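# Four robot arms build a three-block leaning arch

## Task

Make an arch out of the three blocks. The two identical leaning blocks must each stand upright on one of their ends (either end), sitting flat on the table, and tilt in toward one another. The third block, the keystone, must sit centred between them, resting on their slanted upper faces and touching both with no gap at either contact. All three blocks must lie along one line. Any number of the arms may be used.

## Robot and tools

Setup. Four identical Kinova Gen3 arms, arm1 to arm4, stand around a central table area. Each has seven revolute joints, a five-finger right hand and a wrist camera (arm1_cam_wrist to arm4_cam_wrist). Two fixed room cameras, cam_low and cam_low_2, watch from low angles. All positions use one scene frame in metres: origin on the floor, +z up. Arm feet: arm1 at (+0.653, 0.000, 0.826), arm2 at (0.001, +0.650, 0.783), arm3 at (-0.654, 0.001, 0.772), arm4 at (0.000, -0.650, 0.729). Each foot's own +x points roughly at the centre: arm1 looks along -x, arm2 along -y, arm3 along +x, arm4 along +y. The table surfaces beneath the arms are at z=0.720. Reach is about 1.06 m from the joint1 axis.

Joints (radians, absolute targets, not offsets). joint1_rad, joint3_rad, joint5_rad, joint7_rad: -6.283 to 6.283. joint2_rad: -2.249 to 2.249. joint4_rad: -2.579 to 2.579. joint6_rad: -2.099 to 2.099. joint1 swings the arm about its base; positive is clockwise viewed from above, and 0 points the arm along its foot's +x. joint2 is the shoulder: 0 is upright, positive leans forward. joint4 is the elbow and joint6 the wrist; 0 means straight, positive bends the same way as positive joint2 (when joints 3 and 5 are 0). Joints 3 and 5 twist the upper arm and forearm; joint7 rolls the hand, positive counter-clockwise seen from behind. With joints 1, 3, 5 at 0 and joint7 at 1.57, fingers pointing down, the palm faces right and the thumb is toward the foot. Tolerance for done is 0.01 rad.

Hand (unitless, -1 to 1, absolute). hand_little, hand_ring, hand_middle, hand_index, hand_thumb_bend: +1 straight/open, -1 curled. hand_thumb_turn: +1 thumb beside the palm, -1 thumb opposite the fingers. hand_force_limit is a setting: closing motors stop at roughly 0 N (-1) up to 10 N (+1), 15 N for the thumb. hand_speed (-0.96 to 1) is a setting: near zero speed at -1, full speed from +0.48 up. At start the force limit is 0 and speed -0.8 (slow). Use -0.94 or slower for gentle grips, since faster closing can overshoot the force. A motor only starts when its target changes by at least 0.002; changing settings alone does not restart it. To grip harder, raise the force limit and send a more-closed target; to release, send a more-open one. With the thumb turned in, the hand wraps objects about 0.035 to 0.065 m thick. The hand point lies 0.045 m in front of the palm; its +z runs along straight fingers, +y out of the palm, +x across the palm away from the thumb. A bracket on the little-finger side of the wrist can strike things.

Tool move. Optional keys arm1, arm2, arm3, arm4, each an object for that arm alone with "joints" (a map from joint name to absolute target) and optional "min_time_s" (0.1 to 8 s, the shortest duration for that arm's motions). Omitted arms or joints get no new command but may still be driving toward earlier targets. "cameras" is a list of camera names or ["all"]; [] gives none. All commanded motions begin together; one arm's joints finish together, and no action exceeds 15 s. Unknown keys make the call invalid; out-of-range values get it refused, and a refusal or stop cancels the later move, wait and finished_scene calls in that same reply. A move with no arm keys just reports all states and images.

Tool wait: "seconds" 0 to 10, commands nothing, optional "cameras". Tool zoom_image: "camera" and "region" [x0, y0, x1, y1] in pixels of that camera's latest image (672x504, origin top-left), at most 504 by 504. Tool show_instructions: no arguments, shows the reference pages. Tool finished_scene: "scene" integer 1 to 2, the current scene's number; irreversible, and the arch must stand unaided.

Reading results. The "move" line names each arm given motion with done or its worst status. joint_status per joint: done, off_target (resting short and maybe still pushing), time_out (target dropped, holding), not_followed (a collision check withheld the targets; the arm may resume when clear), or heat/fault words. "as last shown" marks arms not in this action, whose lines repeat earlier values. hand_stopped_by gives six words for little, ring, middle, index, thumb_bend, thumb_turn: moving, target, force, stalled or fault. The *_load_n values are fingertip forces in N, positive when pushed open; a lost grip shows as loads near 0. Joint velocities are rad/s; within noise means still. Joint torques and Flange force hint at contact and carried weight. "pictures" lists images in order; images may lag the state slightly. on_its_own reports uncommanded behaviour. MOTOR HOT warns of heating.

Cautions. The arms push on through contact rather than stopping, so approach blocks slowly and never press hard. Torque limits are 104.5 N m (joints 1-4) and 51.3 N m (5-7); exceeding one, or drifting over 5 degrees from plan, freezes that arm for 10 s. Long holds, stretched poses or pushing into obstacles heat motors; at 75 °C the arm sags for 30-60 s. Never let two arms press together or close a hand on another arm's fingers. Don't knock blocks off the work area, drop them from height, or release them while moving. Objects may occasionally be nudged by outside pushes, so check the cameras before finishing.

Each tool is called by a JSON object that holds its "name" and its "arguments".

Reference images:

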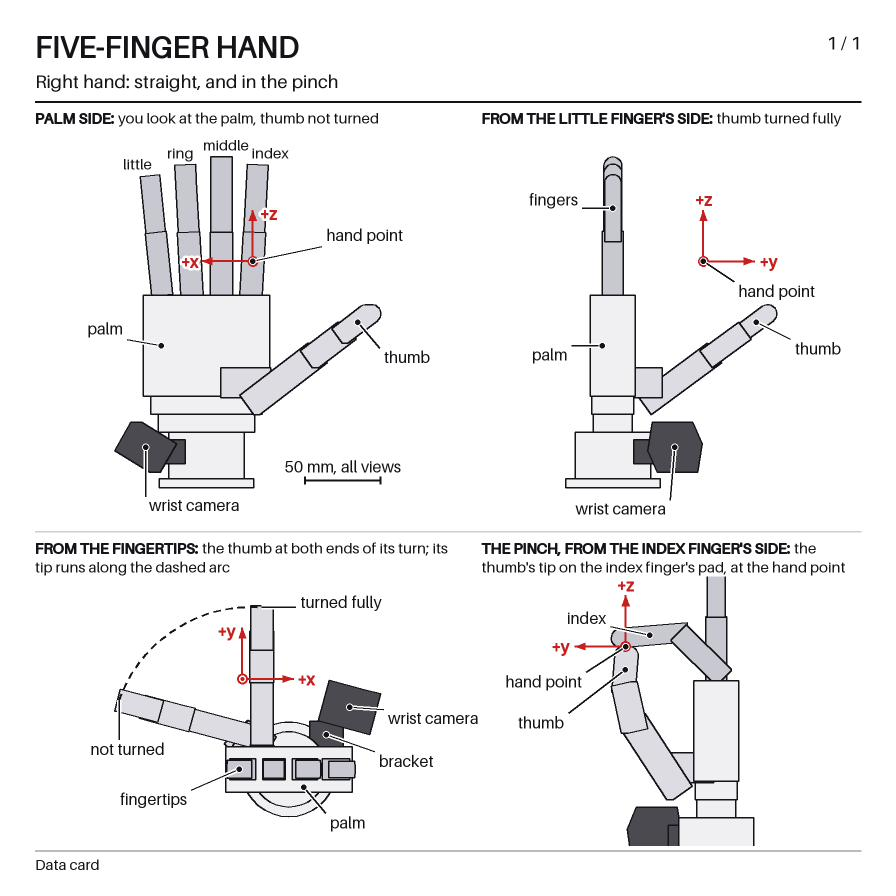

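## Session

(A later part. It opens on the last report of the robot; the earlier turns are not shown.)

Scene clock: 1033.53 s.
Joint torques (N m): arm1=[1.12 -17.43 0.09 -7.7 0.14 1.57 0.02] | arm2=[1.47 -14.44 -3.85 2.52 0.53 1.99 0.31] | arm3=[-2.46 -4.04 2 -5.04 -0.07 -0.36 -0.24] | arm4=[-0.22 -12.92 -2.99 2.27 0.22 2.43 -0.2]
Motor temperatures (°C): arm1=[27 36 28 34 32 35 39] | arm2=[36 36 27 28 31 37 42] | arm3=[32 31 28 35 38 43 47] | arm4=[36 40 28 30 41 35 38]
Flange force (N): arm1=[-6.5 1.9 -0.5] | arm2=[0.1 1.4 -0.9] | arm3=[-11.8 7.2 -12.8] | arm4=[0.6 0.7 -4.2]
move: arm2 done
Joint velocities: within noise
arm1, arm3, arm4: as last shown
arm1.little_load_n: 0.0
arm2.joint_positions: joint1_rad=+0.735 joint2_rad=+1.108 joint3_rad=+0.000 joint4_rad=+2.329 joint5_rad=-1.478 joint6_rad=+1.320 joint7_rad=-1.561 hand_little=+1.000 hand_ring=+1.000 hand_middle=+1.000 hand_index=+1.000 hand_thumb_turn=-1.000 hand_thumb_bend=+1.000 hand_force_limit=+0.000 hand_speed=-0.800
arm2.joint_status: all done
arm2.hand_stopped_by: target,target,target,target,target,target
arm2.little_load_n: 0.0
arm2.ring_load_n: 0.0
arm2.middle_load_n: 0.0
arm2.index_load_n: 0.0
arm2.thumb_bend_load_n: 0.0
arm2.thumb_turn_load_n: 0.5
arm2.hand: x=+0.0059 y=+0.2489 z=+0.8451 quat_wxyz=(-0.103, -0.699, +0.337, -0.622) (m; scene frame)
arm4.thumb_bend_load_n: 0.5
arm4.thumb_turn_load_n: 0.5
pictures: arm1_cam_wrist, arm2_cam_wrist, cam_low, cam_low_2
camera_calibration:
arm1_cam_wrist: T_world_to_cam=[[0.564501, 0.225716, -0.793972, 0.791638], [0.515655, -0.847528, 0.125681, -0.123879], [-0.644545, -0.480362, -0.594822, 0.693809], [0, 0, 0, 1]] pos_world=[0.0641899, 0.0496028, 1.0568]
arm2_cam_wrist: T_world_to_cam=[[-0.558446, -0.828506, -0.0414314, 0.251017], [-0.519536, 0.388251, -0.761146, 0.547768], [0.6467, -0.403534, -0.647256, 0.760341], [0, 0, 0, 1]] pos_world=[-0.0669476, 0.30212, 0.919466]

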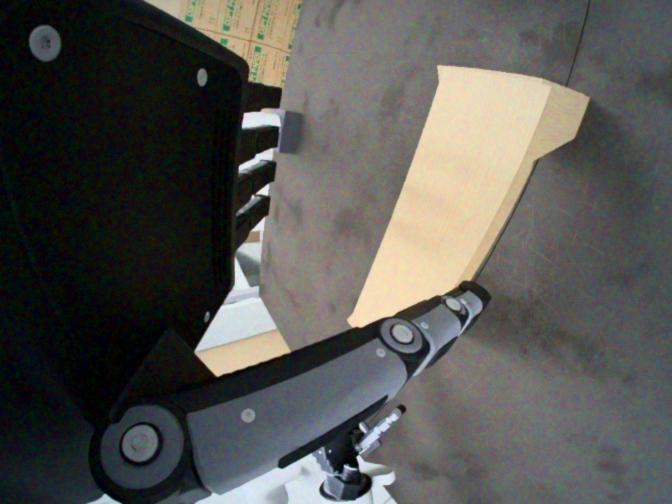

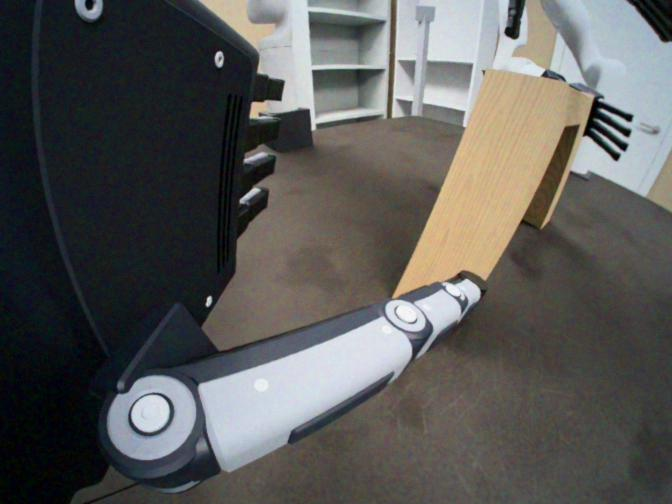

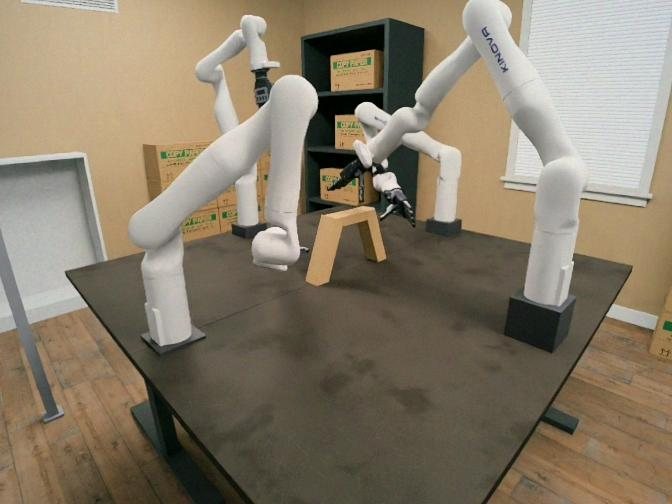

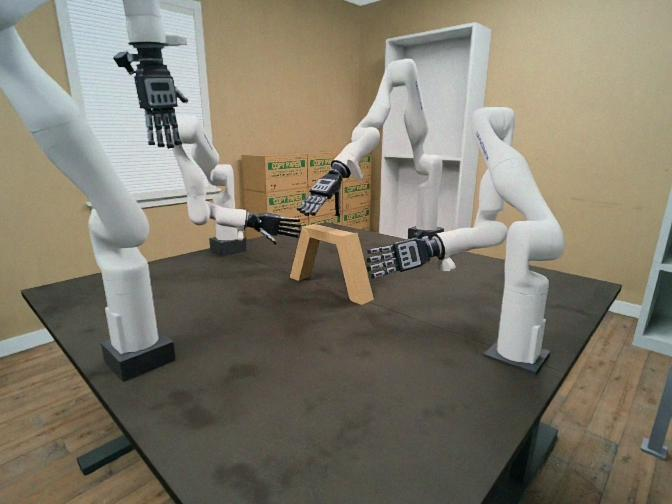

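{"name": "wait", "arguments": {"seconds": 1, "cameras": ["all"]}}

{"name": "zoom_image", "arguments": {"camera": "arm4_cam_wrist", "region": [380, 40, 640, 300]}}

{"name": "zoom_image", "arguments": {"camera": "arm2_cam_wrist", "region": [380, 40, 640, 300]}}

{"name": "zoom_image", "arguments": {"camera": "arm3_cam_wrist", "region": [210, 220, 350, 340]}}

{"name": "zoom_image", "arguments": {"camera": "arm1_cam_wrist", "region": [340, 40, 620, 340]}}

{"name": "zoom_image", "arguments": {"camera": "cam_low_2", "region": [280, 240, 340, 300]}}

Scene clock: 1045.77 s.
Joint torques (N m): arm1=[1.18 -17.45 0.08 -7.63 0.15 1.59 -0.05] | arm2=[1.44 -14.44 -3.9 2.53 0.57 2.01 0.3] | arm3=[-2.47 -4.13 1.92 -5.01 -0.08 -0.31 -0.2] | arm4=[-0.31 -12.94 -3 2.31 0.22 2.44 -0.21]
Motor temperatures (°C): arm1=[27 36 28 34 32 35 39] | arm2=[36 36 27 28 31 37 42] | arm3=[32 31 28 35 38 43 47] | arm4=[36 40 28 30 41 35 38]
Flange force (N): arm1=[-6.8 1.6 -0.3] | arm2=[0.0 1.4 -0.9] | arm3=[-12.1 7.0 -12.9] | arm4=[0.5 0.8 -4.4]
Joint velocities: within noise
arm1.joint_positions: joint1_rad=-0.041 joint2_rad=+0.551 joint3_rad=+0.000 joint4_rad=+1.853 joint5_rad=+3.084 joint6_rad=+0.197 joint7_rad=-3.078 hand_little=+1.000 hand_ring=+1.000 hand_middle=+1.000 hand_index=+1.000 hand_thumb_turn=-1.000 hand_thumb_bend=+1.000 hand_force_limit=+0.000 hand_speed=-0.800
arm1.joint_status: not commanded
arm1.hand_stopped_by: target,target,target,target,target,target
arm1.little_load_n: 0.0
arm1.ring_load_n: 0.0
arm1.middle_load_n: 0.0
arm1.index_load_n: 0.0
arm1.thumb_bend_load_n: 0.0
arm1.thumb_turn_load_n: 0.0
arm1.hand: x=-0.0037 y=-0.0112 z=+0.9923 quat_wxyz=(-0.315, +0.629, +0.636, -0.318) (m; scene frame)
arm2.joint_positions: joint1_rad=+0.735 joint2_rad=+1.108 joint3_rad=+0.000 joint4_rad=+2.329 joint5_rad=-1.478 joint6_rad=+1.320 joint7_rad=-1.561 hand_little=+1.000 hand_ring=+1.000 hand_middle=+1.000 hand_index=+1.000 hand_thumb_turn=-1.000 hand_thumb_bend=+1.000 hand_force_limit=+0.000 hand_speed=-0.800
arm2.joint_status: all done
arm2.hand_stopped_by: target,target,target,target,target,target
arm2.little_load_n: 0.0
arm2.ring_load_n: 0.0
arm2.middle_load_n: 0.0
arm2.index_load_n: 0.0
arm2.thumb_bend_load_n: 0.0
arm2.thumb_turn_load_n: 0.5
arm2.hand: x=+0.0059 y=+0.2489 z=+0.8451 quat_wxyz=(-0.103, -0.699, +0.337, -0.622) (m; scene frame)
arm3.joint_positions: joint1_rad=-0.140 joint2_rad=-0.393 joint3_rad=-0.104 joint4_rad=+1.449 joint5_rad=-0.074 joint6_rad=+1.974 joint7_rad=-1.652 hand_little=+1.000 hand_ring=+1.000 hand_middle=+1.000 hand_index=+1.000 hand_thumb_turn=+1.000 hand_thumb_bend=+1.000 hand_force_limit=+0.000 hand_speed=-0.800
arm3.joint_status: not commanded
arm3.hand_stopped_by: target,target,target,target,target,target
arm3.little_load_n: 0.0
arm3.ring_load_n: 0.0
arm3.middle_load_n: 0.0
arm3.index_load_n: 0.0
arm3.thumb_bend_load_n: 0.0
arm3.thumb_turn_load_n: 0.0
arm3.hand: x=-0.4935 y=+0.1051 z=+1.2855 quat_wxyz=(-0.051, +0.099, -0.993, -0.024) (m; scene frame)
arm4.joint_positions: joint1_rad=+0.813 joint2_rad=+0.894 joint3_rad=+0.000 joint4_rad=+2.399 joint5_rad=-1.431 joint6_rad=+1.353 joint7_rad=-1.689 hand_little=+1.000 hand_ring=+1.000 hand_middle=+1.000 hand_index=+1.000 hand_thumb_turn=-1.000 hand_thumb_bend=+1.000 hand_force_limit=+0.000 hand_speed=-0.800
arm4.joint_status: not commanded
arm4.hand_stopped_by: target,target,target,target,target,target
arm4.little_load_n: 0.0
arm4.ring_load_n: 0.0
arm4.middle_load_n: 0.0
arm4.index_load_n: 0.0
arm4.thumb_bend_load_n: 0.0
arm4.thumb_turn_load_n: 0.5
arm4.hand: x=-0.0061 y=-0.2494 z=+0.8524 quat_wxyz=(+0.622, -0.337, -0.699, -0.104) (m; scene frame)
wait: 1.00 s; at rest from the start
pictures: arm1_cam_wrist, arm2_cam_wrist, arm3_cam_wrist, arm4_cam_wrist, cam_low, cam_low_2
camera_calibration:
arm1_cam_wrist: T_world_to_cam=[[0.564501, 0.225716, -0.793972, 0.791638], [0.515655, -0.847528, 0.125681, -0.123879], [-0.644545, -0.480362, -0.594822, 0.693809], [0, 0, 0, 1]] pos_world=[0.0641899, 0.0496028, 1.0568]
arm2_cam_wrist: T_world_to_cam=[[-0.558446, -0.828506, -0.0414314, 0.251017], [-0.519536, 0.388251, -0.761146, 0.547768], [0.6467, -0.403534, -0.647256, 0.760341], [0, 0, 0, 1]] pos_world=[-0.0669476, 0.30212, 0.919466]
arm4_cam_wrist: T_world_to_cam=[[0.593493, 0.804015, 0.0364173, 0.167016], [0.539934, -0.364187, -0.758841, 0.562415], [-0.596856, 0.47003, -0.650257, 0.784941], [0, 0, 0, 1]] pos_world=[0.0657071, -0.298404, 0.931115]

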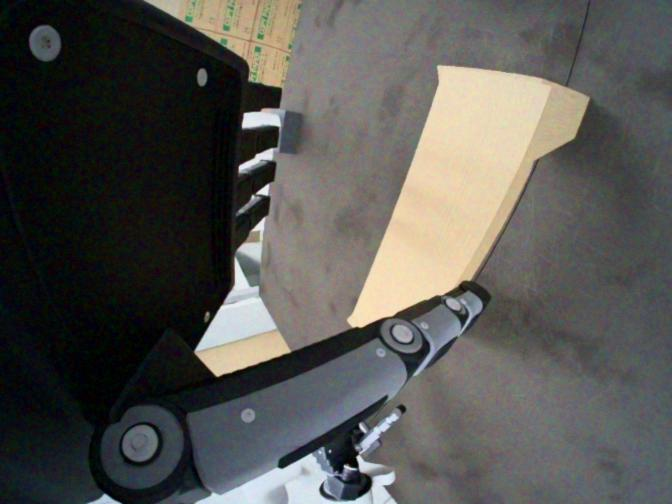

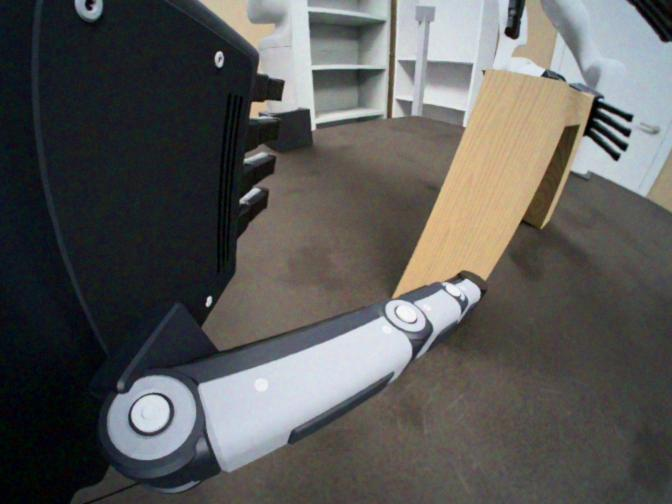

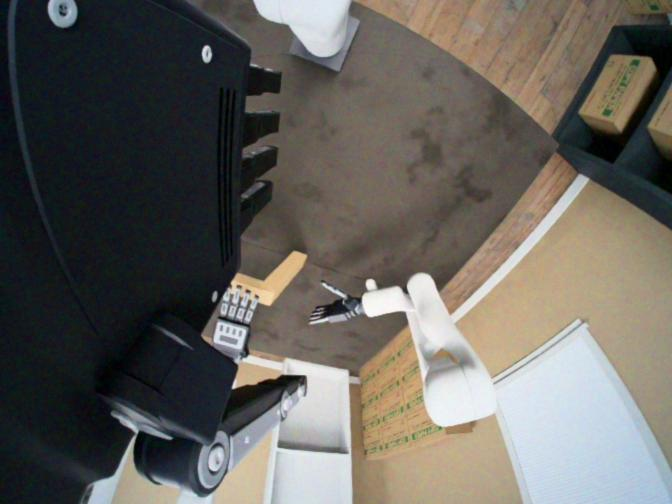

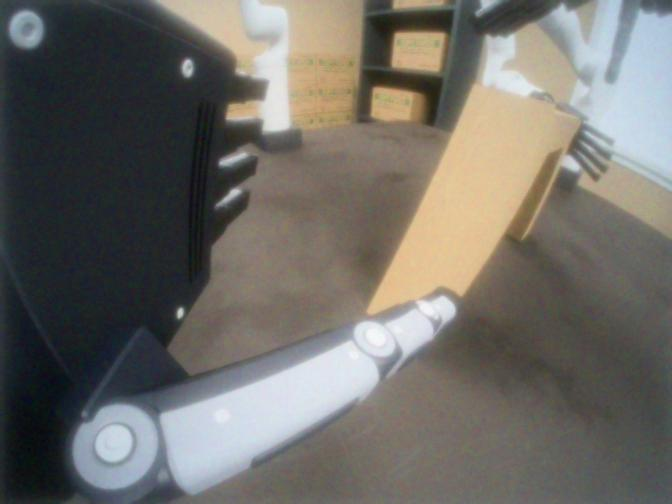

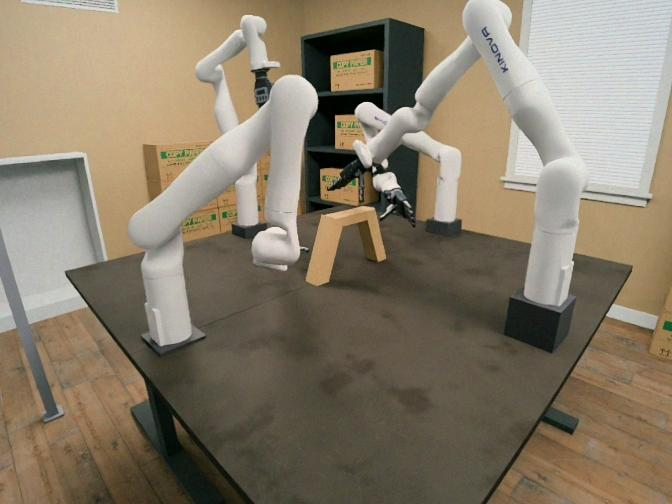

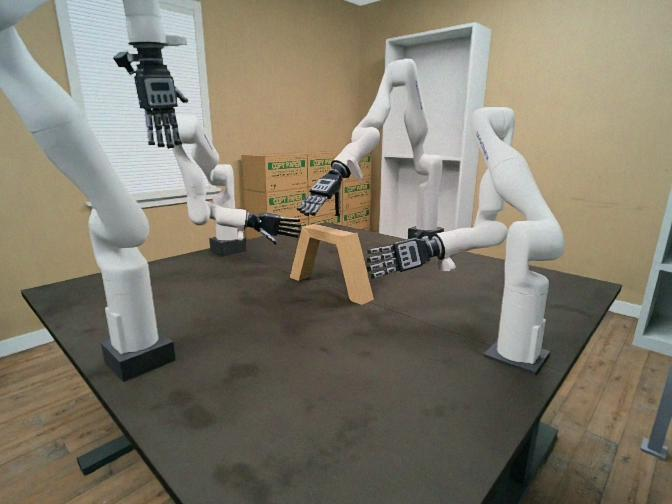

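Scaled by 1.938 from the camera's 672x504 image, which has a finer 960x720 frame.

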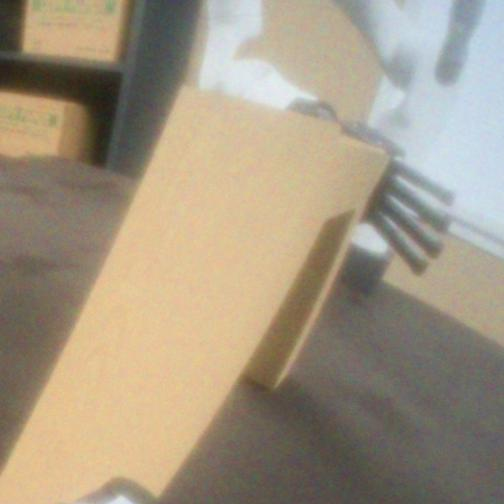

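Scaled by 1.938 from the camera's 672x504 image, which has a finer 960x720 frame.

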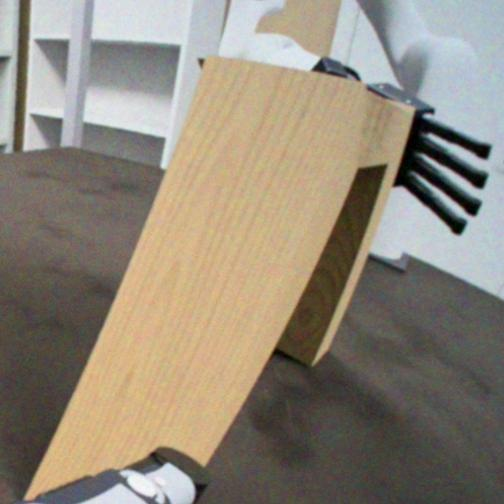

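Scaled by 3.600 from the camera's 672x504 image, which has a finer 960x720 frame.

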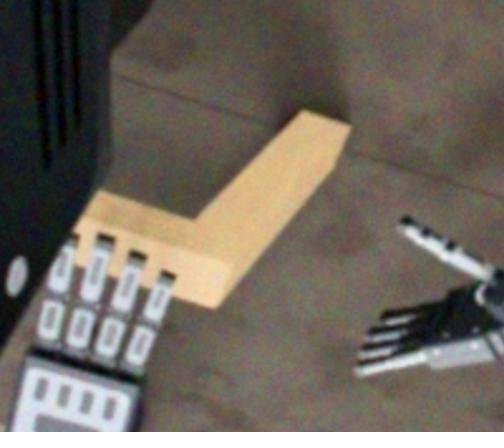

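Scaled by 1.680 from the camera's 672x504 image, which has a finer 960x720 frame.

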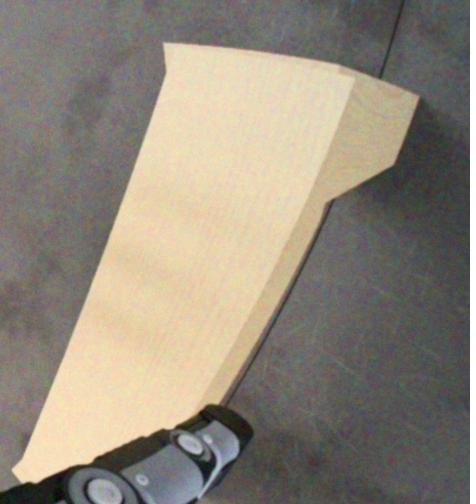

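Scaled by 8.400.

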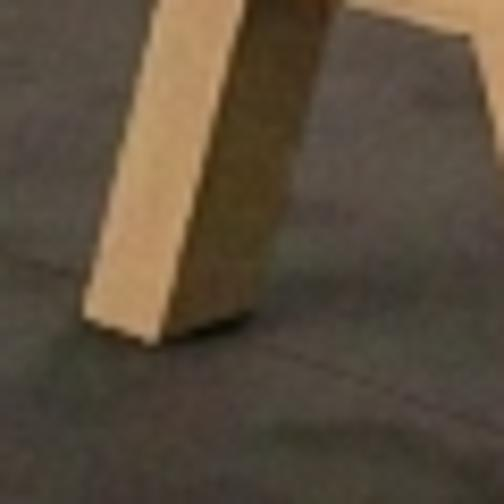

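{"name": "finished_scene", "arguments": {"scene": 1}}

The scene is finished: the task was done.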